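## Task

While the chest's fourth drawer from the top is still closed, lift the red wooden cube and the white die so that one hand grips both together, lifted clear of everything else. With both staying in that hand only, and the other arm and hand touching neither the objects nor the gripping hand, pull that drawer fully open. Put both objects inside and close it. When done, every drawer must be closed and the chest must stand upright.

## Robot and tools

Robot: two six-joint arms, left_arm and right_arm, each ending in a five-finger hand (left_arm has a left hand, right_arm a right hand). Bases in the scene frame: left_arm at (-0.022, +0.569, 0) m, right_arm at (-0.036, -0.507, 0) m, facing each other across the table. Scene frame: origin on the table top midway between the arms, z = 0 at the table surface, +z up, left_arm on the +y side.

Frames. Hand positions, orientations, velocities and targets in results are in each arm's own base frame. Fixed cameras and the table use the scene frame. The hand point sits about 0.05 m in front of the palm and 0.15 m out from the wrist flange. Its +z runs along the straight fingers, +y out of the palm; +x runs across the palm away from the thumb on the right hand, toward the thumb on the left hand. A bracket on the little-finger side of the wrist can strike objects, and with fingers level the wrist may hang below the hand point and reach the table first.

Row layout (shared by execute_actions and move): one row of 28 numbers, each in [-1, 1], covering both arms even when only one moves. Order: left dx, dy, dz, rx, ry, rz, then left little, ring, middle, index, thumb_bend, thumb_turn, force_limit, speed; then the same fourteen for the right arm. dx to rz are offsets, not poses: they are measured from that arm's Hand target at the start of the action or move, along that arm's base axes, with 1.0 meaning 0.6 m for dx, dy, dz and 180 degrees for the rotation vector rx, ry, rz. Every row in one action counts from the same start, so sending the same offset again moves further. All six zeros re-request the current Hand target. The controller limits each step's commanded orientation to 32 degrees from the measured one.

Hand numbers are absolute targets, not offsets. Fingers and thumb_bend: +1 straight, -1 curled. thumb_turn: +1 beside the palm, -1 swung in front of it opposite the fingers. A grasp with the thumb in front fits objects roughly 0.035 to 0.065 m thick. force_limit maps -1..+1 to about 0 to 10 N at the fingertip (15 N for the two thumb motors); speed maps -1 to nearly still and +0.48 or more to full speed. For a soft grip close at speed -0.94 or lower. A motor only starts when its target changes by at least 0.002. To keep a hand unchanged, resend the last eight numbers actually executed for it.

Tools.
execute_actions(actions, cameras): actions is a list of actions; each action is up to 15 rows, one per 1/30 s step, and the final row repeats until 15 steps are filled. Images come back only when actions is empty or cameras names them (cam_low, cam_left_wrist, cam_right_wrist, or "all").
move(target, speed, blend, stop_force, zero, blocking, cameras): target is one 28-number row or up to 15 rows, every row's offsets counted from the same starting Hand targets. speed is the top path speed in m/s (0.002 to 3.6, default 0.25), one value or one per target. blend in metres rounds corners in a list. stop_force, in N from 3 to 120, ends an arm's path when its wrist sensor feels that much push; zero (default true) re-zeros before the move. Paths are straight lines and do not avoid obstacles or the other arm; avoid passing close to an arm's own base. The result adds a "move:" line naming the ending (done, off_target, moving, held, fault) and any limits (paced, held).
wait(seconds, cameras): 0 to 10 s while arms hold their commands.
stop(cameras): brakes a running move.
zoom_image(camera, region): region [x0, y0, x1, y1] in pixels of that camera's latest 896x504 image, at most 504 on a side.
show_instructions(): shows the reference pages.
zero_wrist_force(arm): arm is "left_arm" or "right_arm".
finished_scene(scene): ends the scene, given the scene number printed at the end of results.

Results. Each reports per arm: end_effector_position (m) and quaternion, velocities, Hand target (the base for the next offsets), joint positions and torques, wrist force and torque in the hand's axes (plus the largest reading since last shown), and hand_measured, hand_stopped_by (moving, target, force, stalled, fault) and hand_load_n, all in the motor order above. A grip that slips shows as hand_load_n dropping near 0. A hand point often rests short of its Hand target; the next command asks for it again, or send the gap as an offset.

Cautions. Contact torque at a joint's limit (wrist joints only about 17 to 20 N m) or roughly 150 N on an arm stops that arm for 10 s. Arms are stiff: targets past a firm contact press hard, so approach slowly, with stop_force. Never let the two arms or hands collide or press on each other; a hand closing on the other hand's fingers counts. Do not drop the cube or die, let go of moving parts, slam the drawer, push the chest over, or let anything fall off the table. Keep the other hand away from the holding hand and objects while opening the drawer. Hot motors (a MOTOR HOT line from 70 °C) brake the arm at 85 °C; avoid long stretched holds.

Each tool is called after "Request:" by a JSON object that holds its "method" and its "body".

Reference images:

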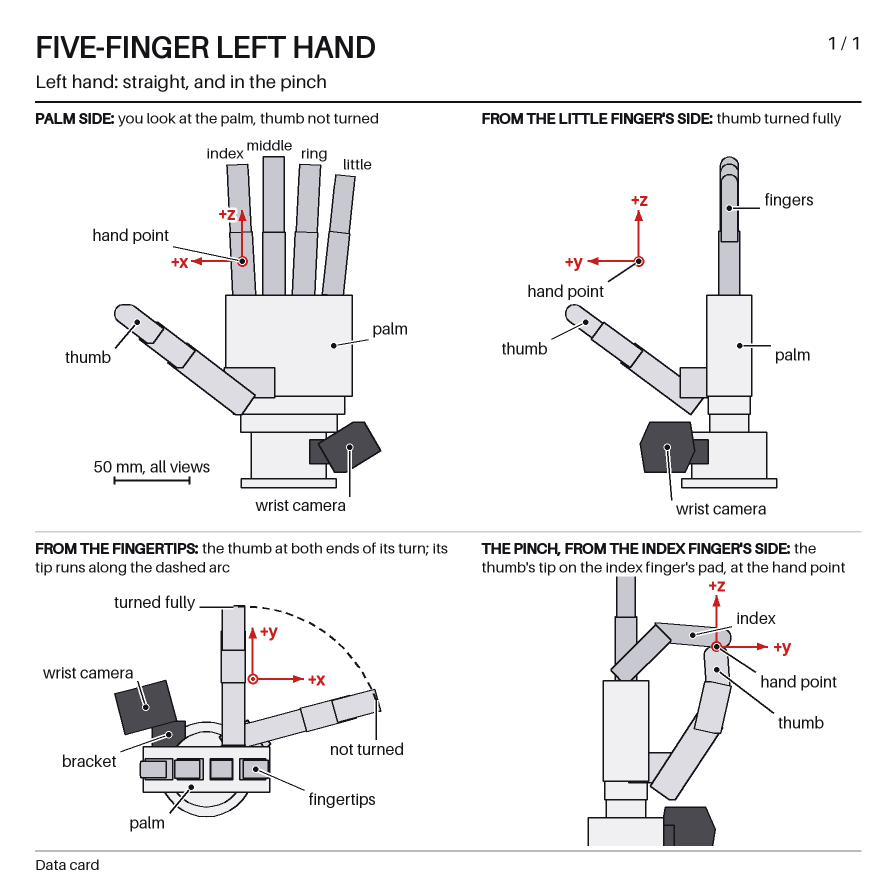

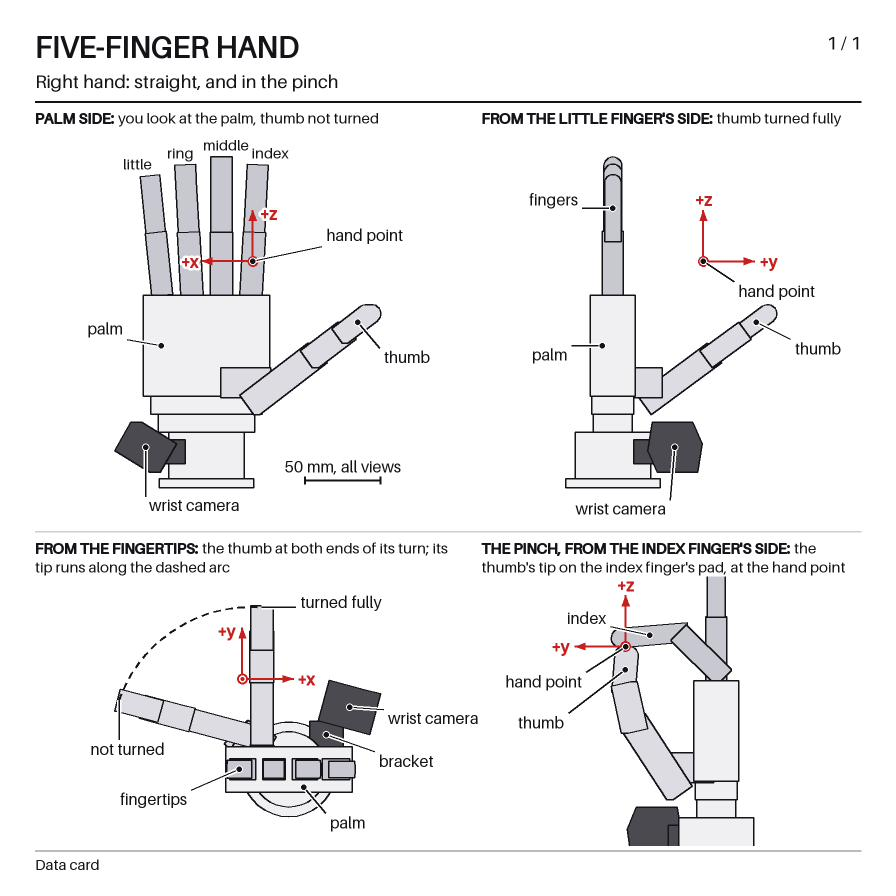

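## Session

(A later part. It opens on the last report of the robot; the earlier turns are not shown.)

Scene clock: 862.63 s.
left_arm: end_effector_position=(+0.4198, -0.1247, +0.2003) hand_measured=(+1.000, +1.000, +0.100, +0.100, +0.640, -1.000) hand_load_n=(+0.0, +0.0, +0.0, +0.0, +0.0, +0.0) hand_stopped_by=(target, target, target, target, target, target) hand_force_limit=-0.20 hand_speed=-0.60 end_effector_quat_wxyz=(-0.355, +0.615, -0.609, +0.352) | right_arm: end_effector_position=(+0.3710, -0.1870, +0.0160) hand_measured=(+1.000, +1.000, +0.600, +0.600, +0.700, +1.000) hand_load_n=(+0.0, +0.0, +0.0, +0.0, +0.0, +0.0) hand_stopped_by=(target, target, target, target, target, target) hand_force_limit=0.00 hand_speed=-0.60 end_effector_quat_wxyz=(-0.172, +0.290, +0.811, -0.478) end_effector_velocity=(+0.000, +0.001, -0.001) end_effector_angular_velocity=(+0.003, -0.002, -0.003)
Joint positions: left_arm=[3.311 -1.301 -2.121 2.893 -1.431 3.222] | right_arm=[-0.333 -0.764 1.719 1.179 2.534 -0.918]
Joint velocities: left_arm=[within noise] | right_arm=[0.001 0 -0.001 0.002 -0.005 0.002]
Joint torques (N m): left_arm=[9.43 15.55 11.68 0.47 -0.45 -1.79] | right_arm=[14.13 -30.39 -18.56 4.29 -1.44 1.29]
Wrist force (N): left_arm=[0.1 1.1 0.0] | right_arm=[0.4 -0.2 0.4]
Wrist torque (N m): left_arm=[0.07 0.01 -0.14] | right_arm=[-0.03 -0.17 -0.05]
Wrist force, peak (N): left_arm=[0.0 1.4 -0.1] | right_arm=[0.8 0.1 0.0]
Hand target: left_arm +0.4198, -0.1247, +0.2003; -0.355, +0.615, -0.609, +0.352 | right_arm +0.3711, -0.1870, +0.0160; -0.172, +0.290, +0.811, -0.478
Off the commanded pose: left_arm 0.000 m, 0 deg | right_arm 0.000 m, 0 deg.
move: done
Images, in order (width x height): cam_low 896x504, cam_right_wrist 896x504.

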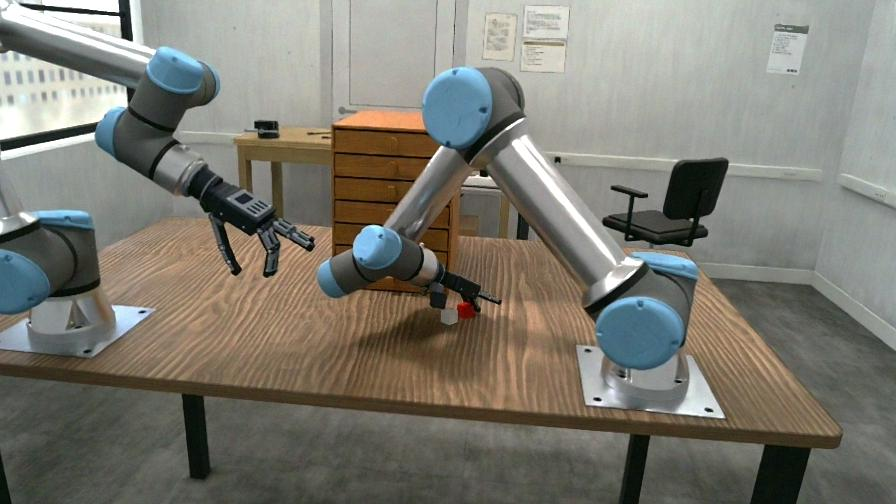

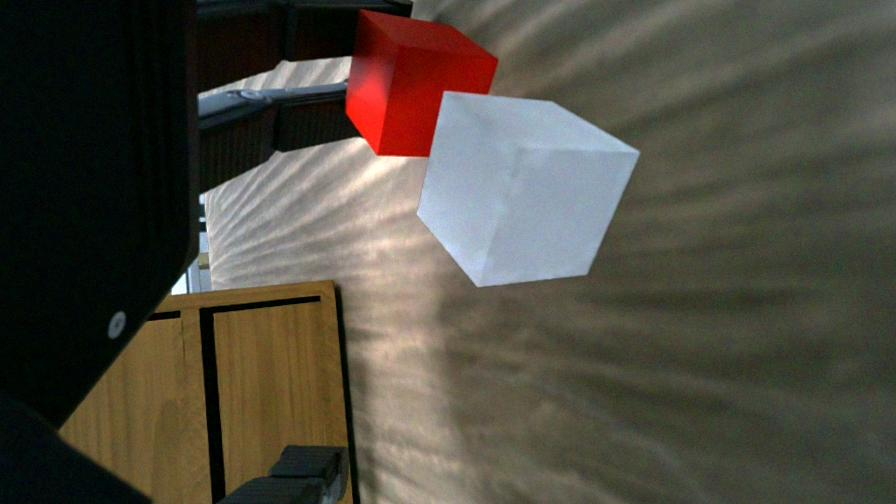

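Request:
{"method": "move", "body": {"target": [[0,0,0,0,0,0,1,1,0.1,0.1,0.64,-1,-0.2,-0.6,0.0085,0.0103,0,0,0,0,1,1,0.6,0.6,0.7,1,0,-0.6],[0,0,0,0,0,0,1,1,0.1,0.1,0.64,-1,-0.2,-0.6,0.0085,0.0103,0.0042,0,0,0,1,1,0.6,0.6,0.7,1,0,-0.6],[0,0,0,0,0,0,1,1,0.1,0.1,0.64,-1,-0.2,-0.6,0.0085,0.0103,0.0043,0,0,0,1,1,0.3,0.3,0.7,1,0,-0.85]], "speed": 0.04, "cameras": ["cam_low","cam_right_wrist"]}}

Scene clock: 882.97 s.
left_arm: end_effector_position=(+0.4198, -0.1247, +0.2003) hand_measured=(+1.000, +1.000, +0.100, +0.100, +0.640, -1.000) hand_load_n=(+0.0, +0.0, +0.0, +0.0, +0.0, +0.0) hand_stopped_by=(target, target, target, target, target, target) hand_force_limit=-0.20 hand_speed=-0.60 end_effector_quat_wxyz=(-0.355, +0.615, -0.609, +0.352) | right_arm: end_effector_position=(+0.3762, -0.1808, +0.0186) hand_measured=(+1.000, +1.000, +0.380, +0.300, +0.700, +1.000) hand_load_n=(+0.0, +0.0, +6.5, +0.0, +0.0, +0.0) hand_stopped_by=(target, target, force, target, target, target) hand_force_limit=0.00 hand_speed=-0.85 end_effector_quat_wxyz=(-0.172, +0.290, +0.811, -0.478)
Joint positions: left_arm=[3.311 -1.301 -2.121 2.893 -1.431 3.222] | right_arm=[-0.316 -0.76 1.706 1.208 2.524 -0.893]
Joint torques (N m): left_arm=[9.6 15.53 11.23 0.51 -0.77 -1.78] | right_arm=[14.77 -52.89 -2.03 0.47 -0.8 1.12]
Wrist force (N): left_arm=[0.0 1.1 -0.1] | right_arm=[0.6 -4.7 0.8]
Wrist torque (N m): left_arm=[0.08 0.03 -0.15] | right_arm=[0.23 -0.14 -0.14]
Wrist force, peak (N): left_arm=[0.0 1.5 -0.2] | right_arm=[0.4 -5.3 1.1]
Hand target: left_arm +0.4198, -0.1247, +0.2003; -0.355, +0.615, -0.609, +0.352 | right_arm +0.3762, -0.1808, +0.0186; -0.172, +0.290, +0.811, -0.478
Off the commanded pose: left_arm 0.000 m, 0 deg | right_arm 0.000 m, 0 deg.
move: done
Images, in order (width x height): cam_low 896x504, cam_right_wrist 896x504.

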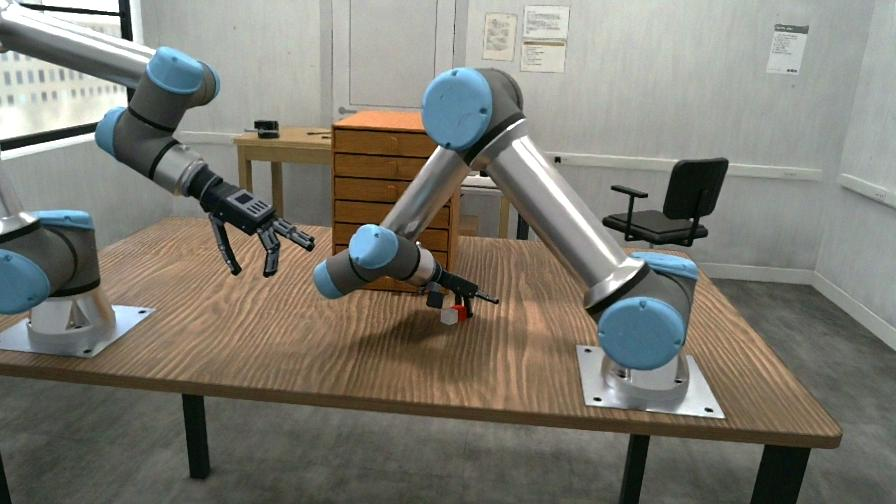

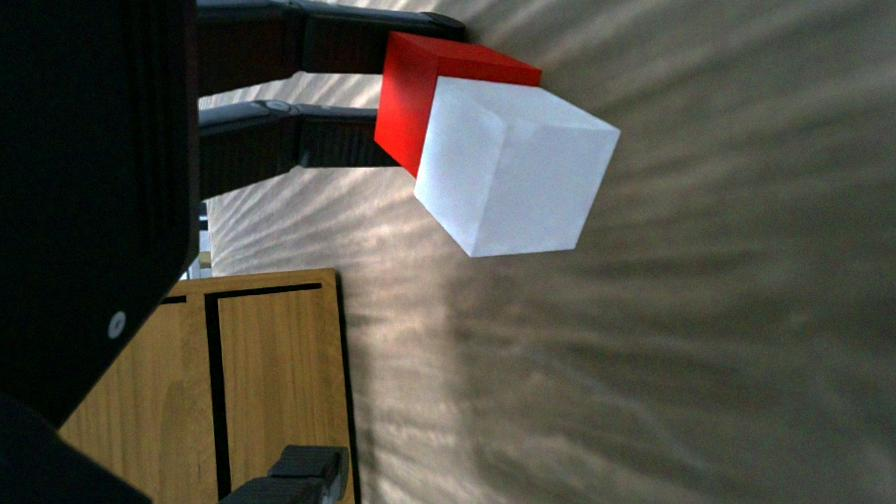

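Request:
{"method": "move", "body": {"target": [[0,0,0,0,0,0,1,1,0.1,0.1,0.64,-1,-0.2,-0.6,0,0,0.0075,0,0,0,1,1,0.3,0.3,0.7,1,0,-0.85],[0,0,0,0,0,0,1,1,0.1,0.1,0.64,-1,-0.2,-0.6,0,0,0.0076,0,0,0,1,1,0.29,0.3,0.7,1,0,-0.85]], "speed": 0.03, "cameras": ["cam_low","cam_right_wrist"]}}

Scene clock: 892.20 s.
left_arm: end_effector_position=(+0.4198, -0.1247, +0.2003) hand_measured=(+1.000, +1.000, +0.100, +0.100, +0.640, -1.000) hand_load_n=(+0.0, +0.0, +0.0, +0.0, +0.0, +0.0) hand_stopped_by=(target, target, target, target, target, target) hand_force_limit=-0.20 hand_speed=-0.60 end_effector_quat_wxyz=(-0.355, +0.615, -0.609, +0.352) | right_arm: end_effector_position=(+0.3762, -0.1808, +0.0232) hand_measured=(+1.000, +1.000, +0.290, +0.300, +0.700, +1.000) hand_load_n=(+0.0, +0.0, +0.0, +0.0, +0.0, +0.0) hand_stopped_by=(target, target, target, target, target, target) hand_force_limit=0.00 hand_speed=-0.85 end_effector_quat_wxyz=(-0.172, +0.290, +0.811, -0.478)
Joint positions: left_arm=[3.311 -1.301 -2.121 2.893 -1.431 3.222] | right_arm=[-0.316 -0.769 1.707 1.216 2.524 -0.893]
Joint torques (N m): left_arm=[9.49 16.27 11.83 0.4 -0.6 -1.9] | right_arm=[13.48 -56.21 -2.33 4.59 2.12 -0.35]
Wrist force (N): left_arm=[-0.2 0.9 0.0] | right_arm=[0.2 0.1 0.3]
Wrist torque (N m): left_arm=[0.05 0.06 -0.16] | right_arm=[0.03 -0.12 -0.06]
Wrist force, peak (N): left_arm=[0.1 1.4 -0.2] | right_arm=[0.5 -5.0 0.7]
Hand target: left_arm +0.4198, -0.1247, +0.2003; -0.355, +0.615, -0.609, +0.352 | right_arm +0.3762, -0.1808, +0.0232; -0.172, +0.290, +0.811, -0.478
Off the commanded pose: left_arm 0.000 m, 0 deg | right_arm 0.000 m, 0 deg.
move: done
Images, in order (width x height): cam_low 896x504, cam_right_wrist 896x504.

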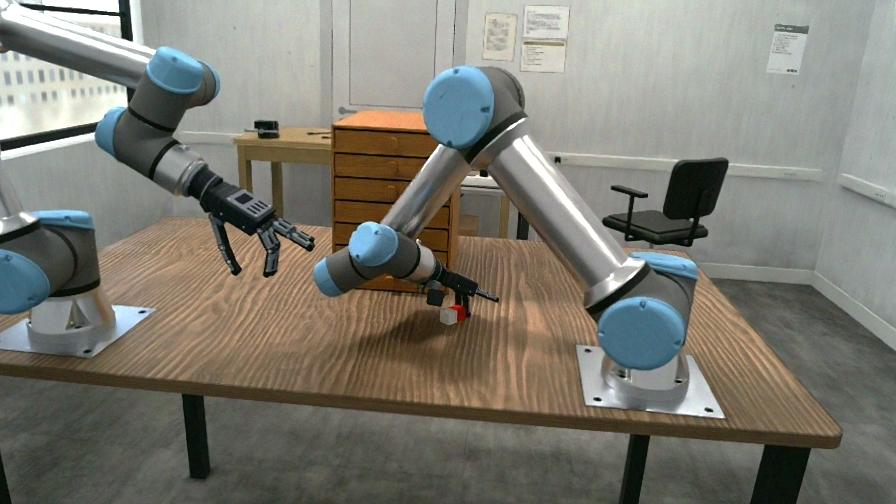

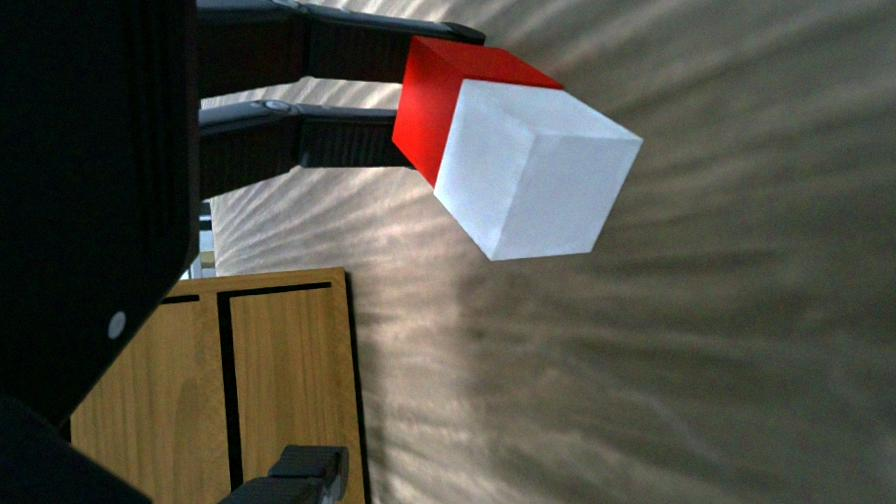

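Request:
{"method": "move", "body": {"target": [[0,0,0,0,0,0,1,1,0.1,0.1,0.64,-1,-0.2,-0.6,-0.0027,-0.0033,0,0,0,0,1,1,0.29,0.3,0.7,1,0,-0.85],[0,0,0,0,0,0,1,1,0.1,0.1,0.64,-1,-0.2,-0.6,-0.0079,0.001,0,0,0,0,1,1,0.29,0.3,0.7,1,0,-0.85],[0,0,0,0,0,0,1,1,0.1,0.1,0.64,-1,-0.2,-0.6,-0.0079,0.001,0.0135,0,0,0,1,1,0.29,0.3,0.7,1,0,-0.85]], "speed": 0.03, "cameras": ["cam_right_wrist"]}}

Scene clock: 925.13 s.
left_arm: end_effector_position=(+0.4198, -0.1247, +0.2003) hand_measured=(+1.000, +1.000, +0.100, +0.100, +0.640, -1.000) hand_load_n=(+0.0, +0.0, +0.0, +0.0, +0.0, +0.0) hand_stopped_by=(target, target, target, target, target, target) hand_force_limit=-0.20 hand_speed=-0.60 end_effector_quat_wxyz=(-0.355, +0.615, -0.609, +0.352) | right_arm: end_effector_position=(+0.3714, -0.1802, +0.0311) hand_measured=(+1.000, +1.000, +0.290, +0.300, +0.700, +1.000) hand_load_n=(-0.5, +0.0, +0.0, +0.0, +0.0, +0.0) hand_stopped_by=(target, target, target, target, target, target) hand_force_limit=0.00 hand_speed=-0.85 end_effector_quat_wxyz=(-0.172, +0.290, +0.811, -0.478)
Joint positions: left_arm=[3.311 -1.301 -2.121 2.893 -1.431 3.222] | right_arm=[-0.318 -0.792 1.723 1.22 2.526 -0.896]
Joint torques (N m): left_arm=[9.82 15.42 12.27 0.1 -0.87 -1.82] | right_arm=[14.64 -55.94 -1.87 4.8 -1.44 0.93]
Wrist force (N): left_arm=[0.2 1.3 -0.2] | right_arm=[0.2 0.2 0.4]
Wrist torque (N m): left_arm=[0.12 -0.01 -0.14] | right_arm=[0.04 -0.13 -0.05]
Wrist force, peak (N): left_arm=[0.1 1.5 -0.1] | right_arm=[0.4 0.3 0.6]
Hand target: left_arm +0.4198, -0.1247, +0.2003; -0.355, +0.615, -0.609, +0.352 | right_arm +0.3714, -0.1802, +0.0313; -0.172, +0.290, +0.811, -0.478
Off the commanded pose: left_arm 0.000 m, 0 deg | right_arm 0.000 m, 0 deg.
move: done
Images, in order (width x height): cam_right_wrist 896x504.

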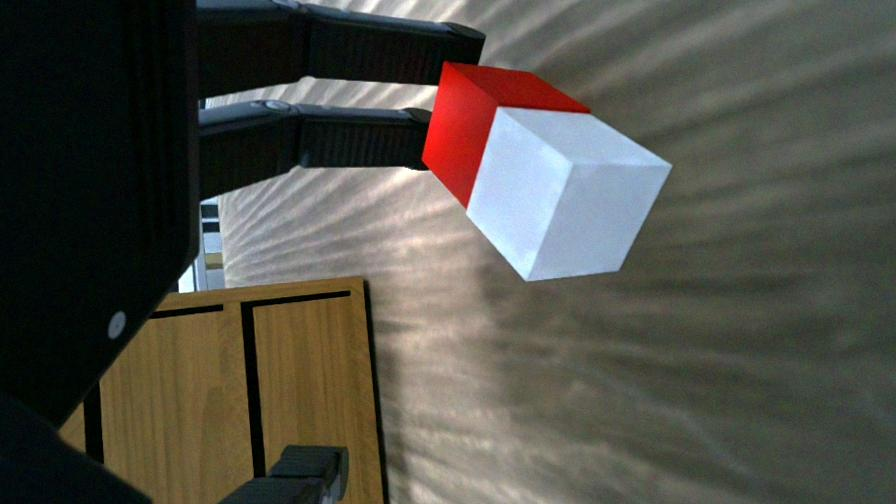

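Request:
{"method": "move", "body": {"target": [[0,0,0,0,0,0,1,1,0.1,0.1,0.64,-1,-0.2,-0.6,0,0,0,0,0,0,1,1,0.29,0.3,0.66,-0.99,0,-0.3],[0,0,0,0,0,0,1,1,0.1,0.1,0.64,-1,-0.2,-0.6,0,0,-0.0137,0,0,0,1,1,0.29,0.3,0.66,-0.99,0,-0.3]], "speed": 0.03, "cameras": ["cam_right_wrist","cam_low"]}}

Scene clock: 937.43 s.
left_arm: end_effector_position=(+0.4198, -0.1247, +0.2003) hand_measured=(+1.000, +1.000, +0.100, +0.100, +0.640, -1.000) hand_load_n=(+0.0, +0.0, +0.0, +0.0, +0.0, +0.0) hand_stopped_by=(target, target, target, target, target, target) hand_force_limit=-0.20 hand_speed=-0.60 end_effector_quat_wxyz=(-0.355, +0.615, -0.609, +0.352) | right_arm: end_effector_position=(+0.3715, -0.1802, +0.0232) hand_measured=(+1.000, +1.000, +0.290, +0.300, +0.660, -0.990) hand_load_n=(+0.0, +0.0, +0.0, -0.5, +0.0, -2.5) hand_stopped_by=(target, target, target, target, target, target) hand_force_limit=0.00 hand_speed=-0.30 end_effector_quat_wxyz=(-0.172, +0.290, +0.811, -0.478)
Joint positions: left_arm=[3.311 -1.301 -2.121 2.893 -1.431 3.222] | right_arm=[-0.318 -0.776 1.722 1.205 2.526 -0.896]
Joint torques (N m): left_arm=[9.62 14.92 12.61 0.05 -0.91 -1.7] | right_arm=[13.55 -21.55 -14.75 -1.01 -0.81 0.53]
Wrist force (N): left_arm=[0.0 1.2 -0.1] | right_arm=[0.9 -12.4 -13.8]
Wrist torque (N m): left_arm=[0.10 0.04 -0.16] | right_arm=[-0.72 0.03 -0.22]
Wrist force, peak (N): left_arm=[0.1 1.6 -0.2] | right_arm=[0.9 -12.4 -13.8]
Hand target: left_arm +0.4198, -0.1247, +0.2003; -0.355, +0.615, -0.609, +0.352 | right_arm +0.3714, -0.1802, +0.0230; -0.172, +0.290, +0.811, -0.478
Off the commanded pose: left_arm 0.000 m, 0 deg | right_arm 0.000 m, 0 deg.
move: done
Images, in order (width x height): cam_low 896x504, cam_right_wrist 896x504.

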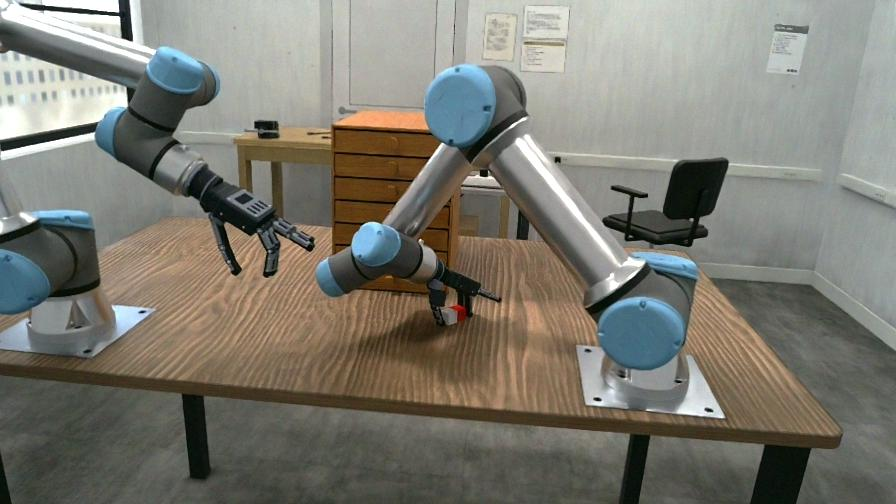

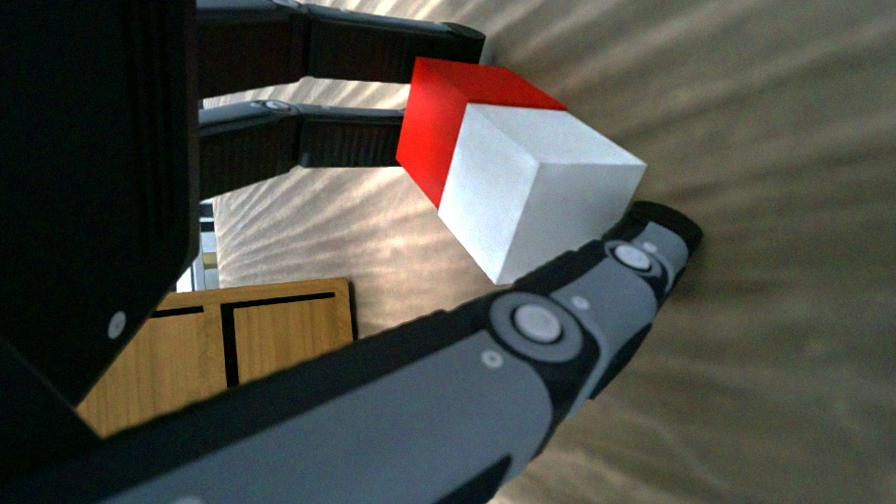

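Request:
{"method": "move", "body": {"target": [0,0,0,0,0,0,1,1,0.1,0.1,0.64,-1,-0.2,-0.6,0,0,0.005,0,0,0,1,1,0.29,0.3,0.66,-0.99,0,-0.3], "speed": 0.02, "cameras": ["cam_right_wrist"]}}

Scene clock: 943.40 s.
left_arm: end_effector_position=(+0.4198, -0.1247, +0.2003) hand_measured=(+1.000, +1.000, +0.100, +0.100, +0.640, -1.000) hand_load_n=(+0.0, +0.0, +0.0, +0.0, +0.0, +0.0) hand_stopped_by=(target, target, target, target, target, target) hand_force_limit=-0.20 hand_speed=-0.60 end_effector_quat_wxyz=(-0.355, +0.615, -0.609, +0.352) | right_arm: end_effector_position=(+0.3714, -0.1802, +0.0259) hand_measured=(+1.000, +1.000, +0.290, +0.300, +0.660, -0.990) hand_load_n=(-0.5, +0.0, +0.0, +0.0, +0.0, +0.0) hand_stopped_by=(target, target, target, target, target, target) hand_force_limit=0.00 hand_speed=-0.30 end_effector_quat_wxyz=(-0.172, +0.290, +0.811, -0.478)
Joint positions: left_arm=[3.311 -1.301 -2.121 2.893 -1.431 3.222] | right_arm=[-0.318 -0.782 1.723 1.21 2.526 -0.896]
Joint torques (N m): left_arm=[9.56 15.63 11.83 -0.09 -0.74 -1.73] | right_arm=[-15.39 -56.63 -1.9 4.52 0.64 -1.15]
Wrist force (N): left_arm=[0.1 1.0 -0.2] | right_arm=[0.3 -0.1 0.4]
Wrist torque (N m): left_arm=[0.07 0.02 -0.14] | right_arm=[0.00 -0.14 -0.04]
Wrist force, peak (N): left_arm=[0.2 1.4 -0.2] | right_arm=[1.4 -13.6 -15.6]
Hand target: left_arm +0.4198, -0.1247, +0.2003; -0.355, +0.615, -0.609, +0.352 | right_arm +0.3714, -0.1802, +0.0260; -0.172, +0.290, +0.811, -0.478
Off the commanded pose: left_arm 0.000 m, 0 deg | right_arm 0.000 m, 0 deg.
move: done
Images, in order (width x height): cam_right_wrist 896x504.

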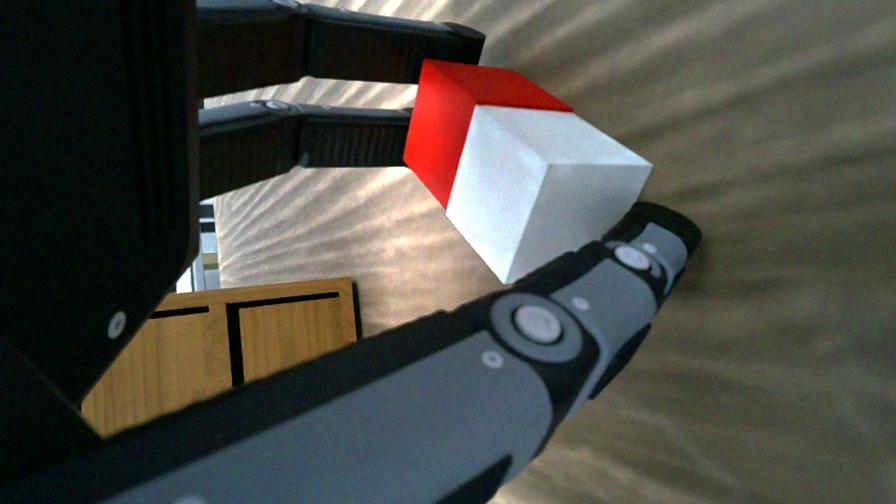

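Request:
{"method": "move", "body": {"target": [[0,0,0,0,0,0,1,1,0.1,0.1,0.64,-1,-0.2,-0.6,0,0,0,0,0,0,1,1,0.29,0.3,0.58,-0.99,-0.2,-0.8],[0,0,0,0,0,0,1,1,0.1,0.1,0.64,-1,-0.2,-0.6,0,0,-0.0037,0,0,0,1,1,0.29,0.3,0.58,-0.99,-0.2,-0.8]], "speed": 0.02, "cameras": ["cam_right_wrist"]}}

Scene clock: 951.37 s.
left_arm: end_effector_position=(+0.4198, -0.1247, +0.2003) hand_measured=(+1.000, +1.000, +0.100, +0.100, +0.640, -1.000) hand_load_n=(+0.0, +0.0, +0.0, +0.0, +0.0, +0.0) hand_stopped_by=(target, target, target, target, target, target) hand_force_limit=-0.20 hand_speed=-0.60 end_effector_quat_wxyz=(-0.355, +0.615, -0.609, +0.352) | right_arm: end_effector_position=(+0.3714, -0.1802, +0.0239) hand_measured=(+1.000, +1.000, +0.290, +0.300, +0.580, -0.990) hand_load_n=(+0.0, +0.0, +0.0, +0.0, +0.0, +0.0) hand_stopped_by=(target, target, target, target, target, target) hand_force_limit=-0.20 hand_speed=-0.80 end_effector_quat_wxyz=(-0.172, +0.290, +0.811, -0.478)
Joint positions: left_arm=[3.311 -1.301 -2.121 2.893 -1.431 3.222] | right_arm=[-0.318 -0.778 1.722 1.206 2.526 -0.896]
Joint torques (N m): left_arm=[9.69 15.48 12.52 -0.21 -0.79 -1.8] | right_arm=[-12.46 -29.5 -17.54 0.79 3.16 0.77]
Wrist force (N): left_arm=[0.3 1.2 -0.2] | right_arm=[0.2 0.2 0.3]
Wrist torque (N m): left_arm=[0.10 -0.02 -0.14] | right_arm=[0.05 -0.12 -0.04]
Wrist force, peak (N): left_arm=[0.0 1.5 0.0] | right_arm=[0.4 0.0 0.6]
Hand target: left_arm +0.4198, -0.1247, +0.2003; -0.355, +0.615, -0.609, +0.352 | right_arm +0.3714, -0.1802, +0.0238; -0.172, +0.290, +0.811, -0.478
Off the commanded pose: left_arm 0.000 m, 0 deg | right_arm 0.000 m, 0 deg.
move: done
Images, in order (width x height): cam_right_wrist 896x504.

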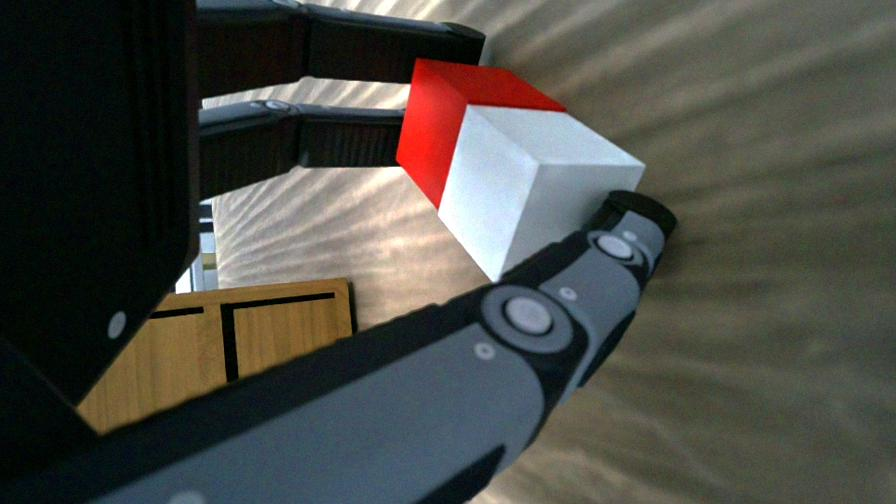

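Request:
{"method": "move", "body": {"target": [[0,0,0,0,0,0,1,1,0.1,0.1,0.64,-1,-0.2,-0.6,0,0,0,0,0,0,1,1,0.29,0.3,0.2,-0.99,-0.2,-0.93]], "speed": 0.02, "cameras": ["cam_right_wrist"]}}

Scene clock: 961.90 s.
left_arm: end_effector_position=(+0.4198, -0.1247, +0.2003) hand_measured=(+1.000, +1.000, +0.100, +0.100, +0.640, -1.000) hand_load_n=(+0.0, +0.0, +0.0, +0.0, +0.0, +0.0) hand_stopped_by=(target, target, target, target, target, target) hand_force_limit=-0.20 hand_speed=-0.60 end_effector_quat_wxyz=(-0.355, +0.615, -0.609, +0.352) | right_arm: end_effector_position=(+0.3714, -0.1802, +0.0238) hand_measured=(+1.000, +1.000, +0.290, +0.300, +0.442, -0.990) hand_load_n=(-0.5, +0.0, +4.5, +0.5, +5.5, +0.5) hand_stopped_by=(target, target, target, target, force, target) hand_force_limit=-0.20 hand_speed=-0.93 end_effector_quat_wxyz=(-0.172, +0.290, +0.811, -0.478)
Joint positions: left_arm=[3.311 -1.301 -2.121 2.893 -1.431 3.222] | right_arm=[-0.318 -0.778 1.722 1.206 2.526 -0.896]
Joint torques (N m): left_arm=[10.28 14.86 12.86 -0.28 -0.8 -1.87] | right_arm=[-9.31 -30.43 -16.71 0.59 3.3 -1.05]
Wrist force (N): left_arm=[-0.1 1.2 -0.1] | right_arm=[0.1 -0.3 0.0]
Wrist torque (N m): left_arm=[0.10 0.05 -0.16] | right_arm=[0.04 -0.09 -0.06]
Wrist force, peak (N): left_arm=[-0.1 1.5 0.0] | right_arm=[0.2 0.4 0.6]
Hand target: left_arm +0.4198, -0.1247, +0.2003; -0.355, +0.615, -0.609, +0.352 | right_arm +0.3714, -0.1802, +0.0238; -0.172, +0.290, +0.811, -0.478
Off the commanded pose: left_arm 0.000 m, 0 deg | right_arm 0.000 m, 0 deg.
move: done
Images, in order (width x height): cam_right_wrist 896x504.

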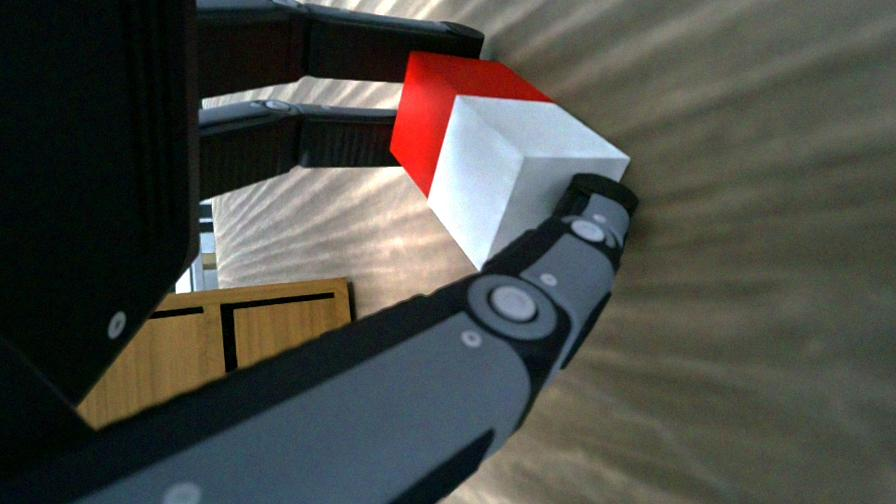

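Request:
{"method": "move", "body": {"target": [[0,0,0,0,0,0,1,1,0.1,0.1,0.64,-1,-0.2,-0.6,0,0,0,0,0,0,1,1,0.1,0.1,0.2,-0.99,-0.2,-0.95]], "speed": 0.02, "cameras": ["cam_right_wrist"]}}

Scene clock: 968.57 s.
left_arm: end_effector_position=(+0.4198, -0.1247, +0.2003) hand_measured=(+1.000, +1.000, +0.100, +0.100, +0.640, -1.000) hand_load_n=(+0.0, +0.0, +0.0, +0.0, +0.0, +0.0) hand_stopped_by=(target, target, target, target, target, target) hand_force_limit=-0.20 hand_speed=-0.60 end_effector_quat_wxyz=(-0.355, +0.615, -0.609, +0.352) | right_arm: end_effector_position=(+0.3714, -0.1802, +0.0238) hand_measured=(+1.000, +1.000, +0.290, +0.288, +0.442, -0.990) hand_load_n=(+0.0, +0.0, +3.0, +4.0, +7.0, +0.0) hand_stopped_by=(target, target, force, force, force, target) hand_force_limit=-0.20 hand_speed=-0.95 end_effector_quat_wxyz=(-0.172, +0.290, +0.811, -0.478)
Joint positions: left_arm=[3.311 -1.301 -2.121 2.893 -1.431 3.222] | right_arm=[-0.318 -0.778 1.722 1.206 2.526 -0.896]
Joint torques (N m): left_arm=[9.41 14.8 12.97 -0.43 -0.81 -1.73] | right_arm=[-6.45 -30.06 -16.44 1.22 2.91 -1.27]
Wrist force (N): left_arm=[0.0 1.2 -0.1] | right_arm=[0.0 -1.8 0.1]
Wrist torque (N m): left_arm=[0.09 0.03 -0.15] | right_arm=[0.07 -0.13 -0.06]
Wrist force, peak (N): left_arm=[0.2 1.5 -0.1] | right_arm=[-0.1 -2.1 0.3]
Hand target: left_arm +0.4198, -0.1247, +0.2003; -0.355, +0.615, -0.609, +0.352 | right_arm +0.3714, -0.1802, +0.0238; -0.172, +0.290, +0.811, -0.478
Off the commanded pose: left_arm 0.000 m, 0 deg | right_arm 0.000 m, 0 deg.
move: done
Images, in order (width x height): cam_right_wrist 896x504.

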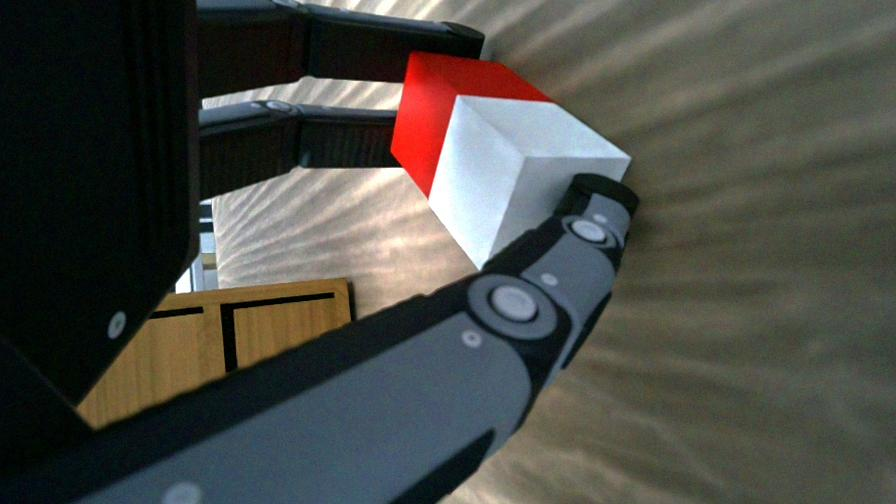

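Request:
{"method": "move", "body": {"target": [[0,0,0,0,0,0,1,1,0.1,0.1,0.64,-1,-0.2,-0.6,0,0,0.0667,0,0,0,1,1,0.1,0.1,0.2,-0.99,-0.2,-0.95]], "speed": 0.05, "cameras": ["cam_right_wrist","cam_low"]}}

Scene clock: 1001.00 s.
left_arm: end_effector_position=(+0.4198, -0.1247, +0.2003) hand_measured=(+1.000, +1.000, +0.100, +0.100, +0.640, -1.000) hand_load_n=(+0.0, +0.0, +0.0, +0.0, +0.0, +0.0) hand_stopped_by=(target, target, target, target, target, target) hand_force_limit=-0.20 hand_speed=-0.60 end_effector_quat_wxyz=(-0.355, +0.615, -0.609, +0.352) | right_arm: end_effector_position=(+0.3714, -0.1802, +0.0637) hand_measured=(+1.000, +1.000, +0.290, +0.288, +0.442, -0.990) hand_load_n=(+0.0, +0.0, +1.5, +1.5, +4.0, +0.0) hand_stopped_by=(target, target, force, force, force, target) hand_force_limit=-0.20 hand_speed=-0.95 end_effector_quat_wxyz=(-0.172, +0.290, +0.811, -0.478)
Joint positions: left_arm=[3.311 -1.301 -2.121 2.893 -1.431 3.222] | right_arm=[-0.318 -0.852 1.722 1.281 2.526 -0.896]
Joint torques (N m): left_arm=[9.95 14.58 13.27 -0.64 -0.85 -1.88] | right_arm=[-5.84 -53.25 -18.54 4.52 2.31 0.89]
Wrist force (N): left_arm=[0.1 1.3 -0.4] | right_arm=[0.2 0.3 0.3]
Wrist torque (N m): left_arm=[0.13 0.01 -0.15] | right_arm=[0.00 -0.13 -0.03]
Wrist force, peak (N): left_arm=[0.2 1.5 -0.5] | right_arm=[0.0 -2.1 0.1]
Hand target: left_arm +0.4198, -0.1247, +0.2003; -0.355, +0.615, -0.609, +0.352 | right_arm +0.3714, -0.1802, +0.0638; -0.172, +0.290, +0.811, -0.478
Off the commanded pose: left_arm 0.000 m, 0 deg | right_arm 0.000 m, 0 deg.
move: done
Images, in order (width x height): cam_low 896x504, cam_right_wrist 896x504.

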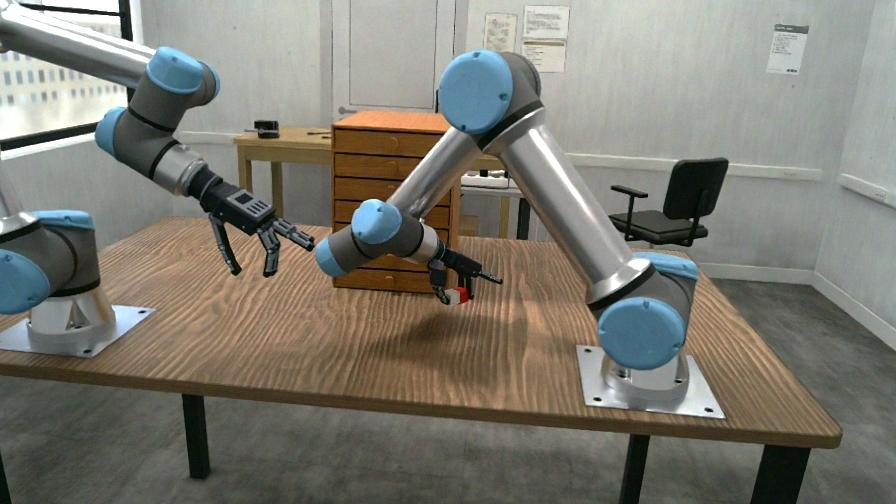

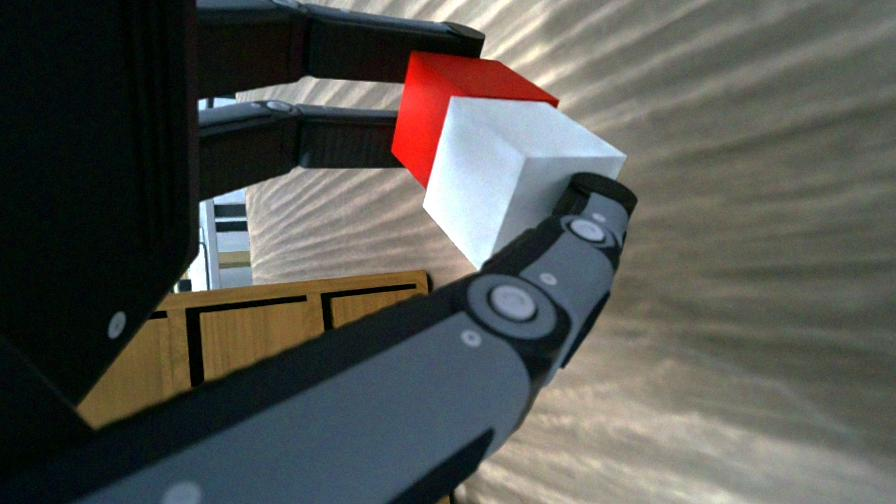

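Request:
{"method": "zoom_image", "body": {"camera": "cam_right_wrist", "region": [360, 20, 680, 300]}}

Request:
{"method": "zoom_image", "body": {"camera": "cam_low", "region": [420, 250, 520, 320]}}

Scaled by 1.575 from the camera's 896x504 image, which has a finer 1280x720 frame.

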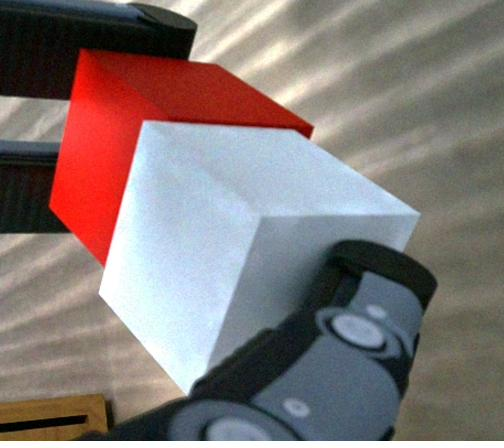

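Scaled by 5.040 from the camera's 896x504 image, which has a finer 1280x720 frame.

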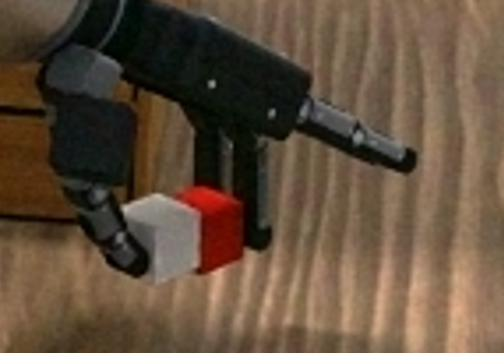

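Request:
{"method": "move", "body": {"target": [[0,0,0,0,0,0,1,1,0.1,0.1,0.64,-1,-0.2,-0.6,0,0,0,0,0,0,1,1,0.1,0.1,0.18,-0.99,-0.15,-0.96]], "speed": 0.05, "cameras": ["cam_right_wrist"]}}

Scene clock: 1018.13 s.
left_arm: end_effector_position=(+0.4198, -0.1247, +0.2003) hand_measured=(+1.000, +1.000, +0.100, +0.100, +0.640, -1.000) hand_load_n=(+0.0, +0.0, +0.0, +0.0, +0.0, +0.0) hand_stopped_by=(target, target, target, target, target, target) hand_force_limit=-0.20 hand_speed=-0.60 end_effector_quat_wxyz=(-0.355, +0.615, -0.609, +0.352) | right_arm: end_effector_position=(+0.3714, -0.1802, +0.0638) hand_measured=(+1.000, +1.000, +0.290, +0.288, +0.436, -0.990) hand_load_n=(+0.0, +0.0, +3.0, +2.5, +6.0, +0.0) hand_stopped_by=(target, target, force, force, force, target) hand_force_limit=-0.15 hand_speed=-0.96 end_effector_quat_wxyz=(-0.172, +0.290, +0.811, -0.478)
Joint positions: left_arm=[3.311 -1.301 -2.121 2.893 -1.431 3.222] | right_arm=[-0.318 -0.853 1.722 1.281 2.526 -0.896]
Joint torques (N m): left_arm=[9.93 14.59 13.37 -0.89 -0.88 -1.73] | right_arm=[-3.07 -55.21 -17.1 4.57 3.31 0.87]
Wrist force (N): left_arm=[-0.2 1.1 -0.3] | right_arm=[0.4 0.3 0.3]
Wrist torque (N m): left_arm=[0.09 0.05 -0.16] | right_arm=[0.00 -0.16 -0.02]
Wrist force, peak (N): left_arm=[0.1 1.5 -0.2] | right_arm=[0.5 0.3 0.5]
Hand target: left_arm +0.4198, -0.1247, +0.2003; -0.355, +0.615, -0.609, +0.352 | right_arm +0.3714, -0.1802, +0.0638; -0.172, +0.290, +0.811, -0.478
Off the commanded pose: left_arm 0.000 m, 0 deg | right_arm 0.000 m, 0 deg.
move: done
Images, in order (width x height): cam_right_wrist 896x504.

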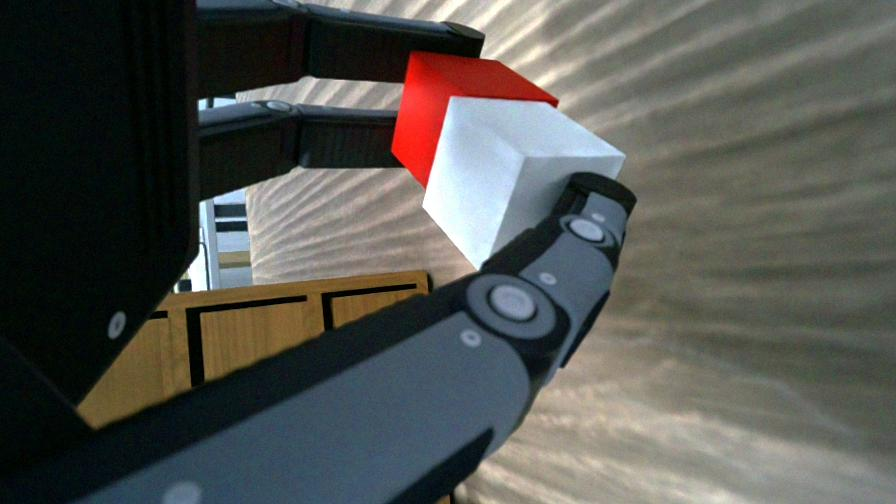

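Request:
{"method": "move", "body": {"target": [[0,0,0,0,0,0,1,1,0.1,0.1,0.64,-1,-0.2,-0.6,-0.01,0,0.09,0,0,0,1,1,0.1,0.1,0.18,-0.99,-0.15,-0.96],[0,0,0,0,0,0,1,1,0.1,0.1,0.64,-1,-0.2,-0.6,-0.2105,0.0073,0.127,0,0,-0.0333,1,1,0.1,0.1,0.18,-0.99,-0.15,-0.96],[0,0,0,0,0,0,1,1,0.1,0.1,0.64,-1,-0.2,-0.6,-0.4115,-0.0188,0.227,0,0,-0.1222,1,1,0.1,0.1,0.18,-0.99,-0.15,-0.96]], "speed": 0.1, "blend": 0.03, "cameras": ["cam_right_wrist","cam_low"]}}

Scene clock: 1029.30 s.
left_arm: end_effector_position=(+0.4198, -0.1247, +0.2003) hand_measured=(+1.000, +1.000, +0.100, +0.100, +0.640, -1.000) hand_load_n=(+0.0, +0.0, +0.0, +0.0, +0.0, +0.0) hand_stopped_by=(target, target, target, target, target, target) hand_force_limit=-0.20 hand_speed=-0.60 end_effector_quat_wxyz=(-0.355, +0.615, -0.609, +0.352) | right_arm: end_effector_position=(+0.1246, -0.1915, +0.2000) hand_measured=(+1.000, +1.000, +0.290, +0.288, +0.436, -0.990) hand_load_n=(+0.0, +0.0, +3.0, +2.5, +6.0, +0.5) hand_stopped_by=(target, target, force, force, force, target) hand_force_limit=-0.15 hand_speed=-0.96 end_effector_quat_wxyz=(-0.260, +0.439, +0.741, -0.437)
Joint positions: left_arm=[3.311 -1.301 -2.121 2.893 -1.431 3.222] | right_arm=[-0.744 -1.459 2.189 1.369 2.548 -0.959]
Joint torques (N m): left_arm=[9.71 14.24 13.53 -1 -0.8 -1.59] | right_arm=[-16.35 -31.57 -4.84 0.64 3.86 -1.41]
Wrist force (N): left_arm=[-0.1 1.2 -0.2] | right_arm=[0.5 -0.1 0.7]
Wrist torque (N m): left_arm=[0.10 0.04 -0.15] | right_arm=[-0.09 -0.16 0.13]
Wrist force, peak (N): left_arm=[0.1 1.5 -0.1] | right_arm=[0.8 -0.5 1.0]
Hand target: left_arm +0.4198, -0.1247, +0.2003; -0.355, +0.615, -0.609, +0.352 | right_arm +0.1245, -0.1915, +0.2000; -0.260, +0.439, +0.741, -0.437
Off the commanded pose: left_arm 0.000 m, 0 deg | right_arm 0.000 m, 0 deg.
move: done; blend cut to 0.0272 m at target 1
Images, in order (width x height): cam_low 896x504, cam_right_wrist 896x504.

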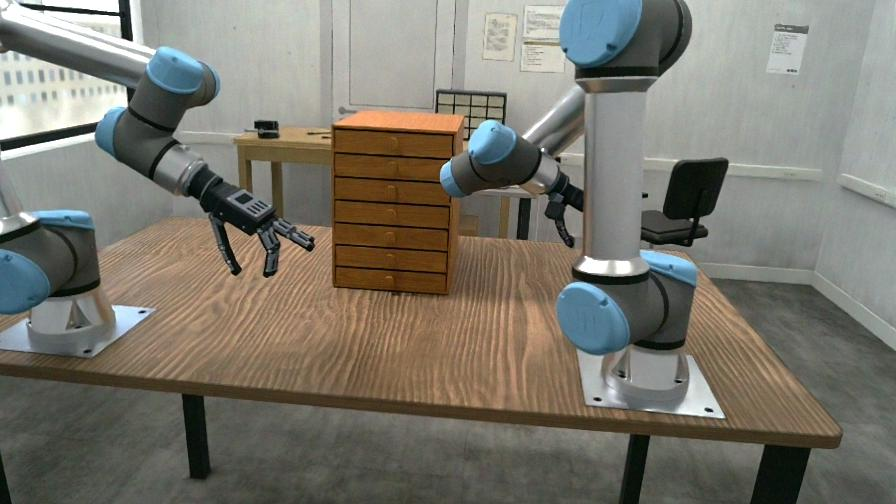

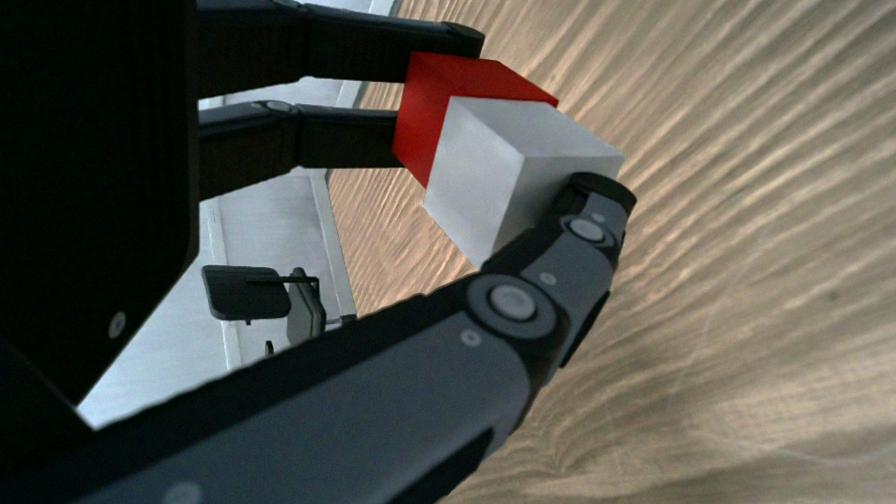

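Request:
{"method": "move", "body": {"target": [[0.0805,0.334,0.083,0.25,0.0024,0,1,1,0.16,0.16,0.64,-1,-0.2,-0.6,0,0,0,0,0,0,1,1,0.1,0.1,0.18,-0.99,-0.15,-0.96],[0.1958,0.5017,0.0167,0.5005,0.0047,0,1,1,0.16,0.16,0.64,-1,-0.2,-0.6,0,0,0,0,0,0,1,1,0.1,0.1,0.18,-0.99,-0.15,-0.96]], "speed": 0.25, "blend": 0.03, "cameras": ["cam_left_wrist","cam_low"]}}

Scene clock: 1058.27 s.
left_arm: end_effector_position=(+0.5373, +0.1764, +0.2103) hand_measured=(+1.000, +1.000, +0.160, +0.160, +0.640, -1.000) hand_load_n=(+0.0, +0.0, +0.0, +0.0, +0.0, +0.0) hand_stopped_by=(target, target, target, target, target, target) hand_force_limit=-0.20 hand_speed=-0.60 end_effector_quat_wxyz=(+0.682, -0.186, +0.682, +0.186) | right_arm: end_effector_position=(+0.1245, -0.1915, +0.2000) hand_measured=(+1.000, +1.000, +0.290, +0.288, +0.436, -0.990) hand_load_n=(+0.0, +0.0, +3.0, +2.0, +6.0, +0.0) hand_stopped_by=(target, target, force, force, force, target) hand_force_limit=-0.15 hand_speed=-0.96 end_effector_quat_wxyz=(-0.260, +0.439, +0.741, -0.437)
Joint positions: left_arm=[3.522 -1.62 -2.2 3.82 -1.723 4.713] | right_arm=[-0.745 -1.459 2.189 1.369 2.548 -0.959]
Joint torques (N m): left_arm=[13.81 7.37 8.65 4.21 2.16 2.56] | right_arm=[-14.16 -30.95 -5.75 0.71 3.89 -1.55]
Wrist force (N): left_arm=[-0.4 1.3 -0.2] | right_arm=[0.6 -0.1 0.7]
Wrist torque (N m): left_arm=[0.17 0.10 -0.17] | right_arm=[-0.08 -0.18 0.13]
Wrist force, peak (N): left_arm=[0.3 1.9 -0.6] | right_arm=[0.9 -0.2 0.8]
Hand target: left_arm +0.5373, +0.1764, +0.2103; +0.682, -0.186, +0.682, +0.186 | right_arm +0.1245, -0.1915, +0.2000; -0.260, +0.439, +0.741, -0.437
Off the commanded pose: left_arm 0.000 m, 0 deg | right_arm 0.000 m, 0 deg.
move: done
Images, in order (width x height): cam_low 896x504, cam_left_wrist 896x504.

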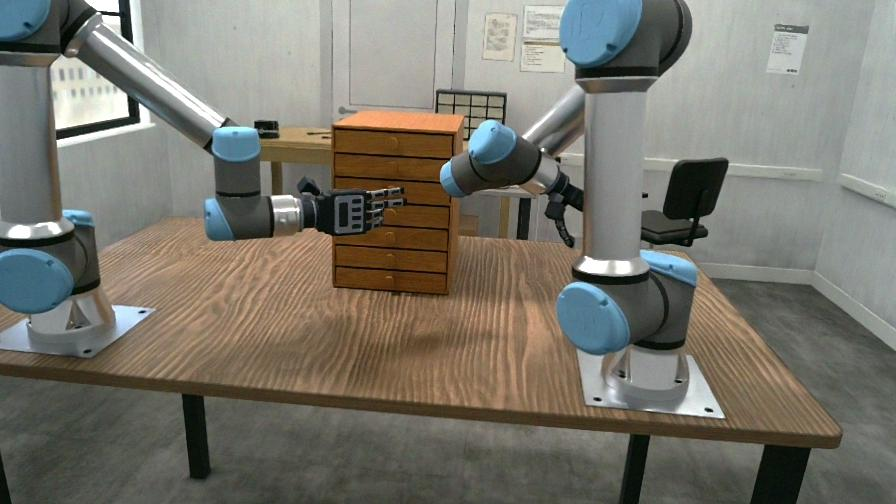

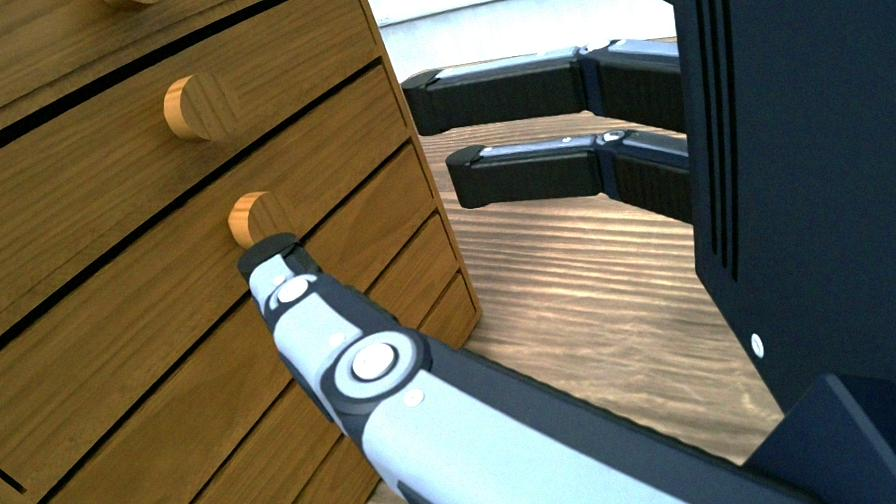

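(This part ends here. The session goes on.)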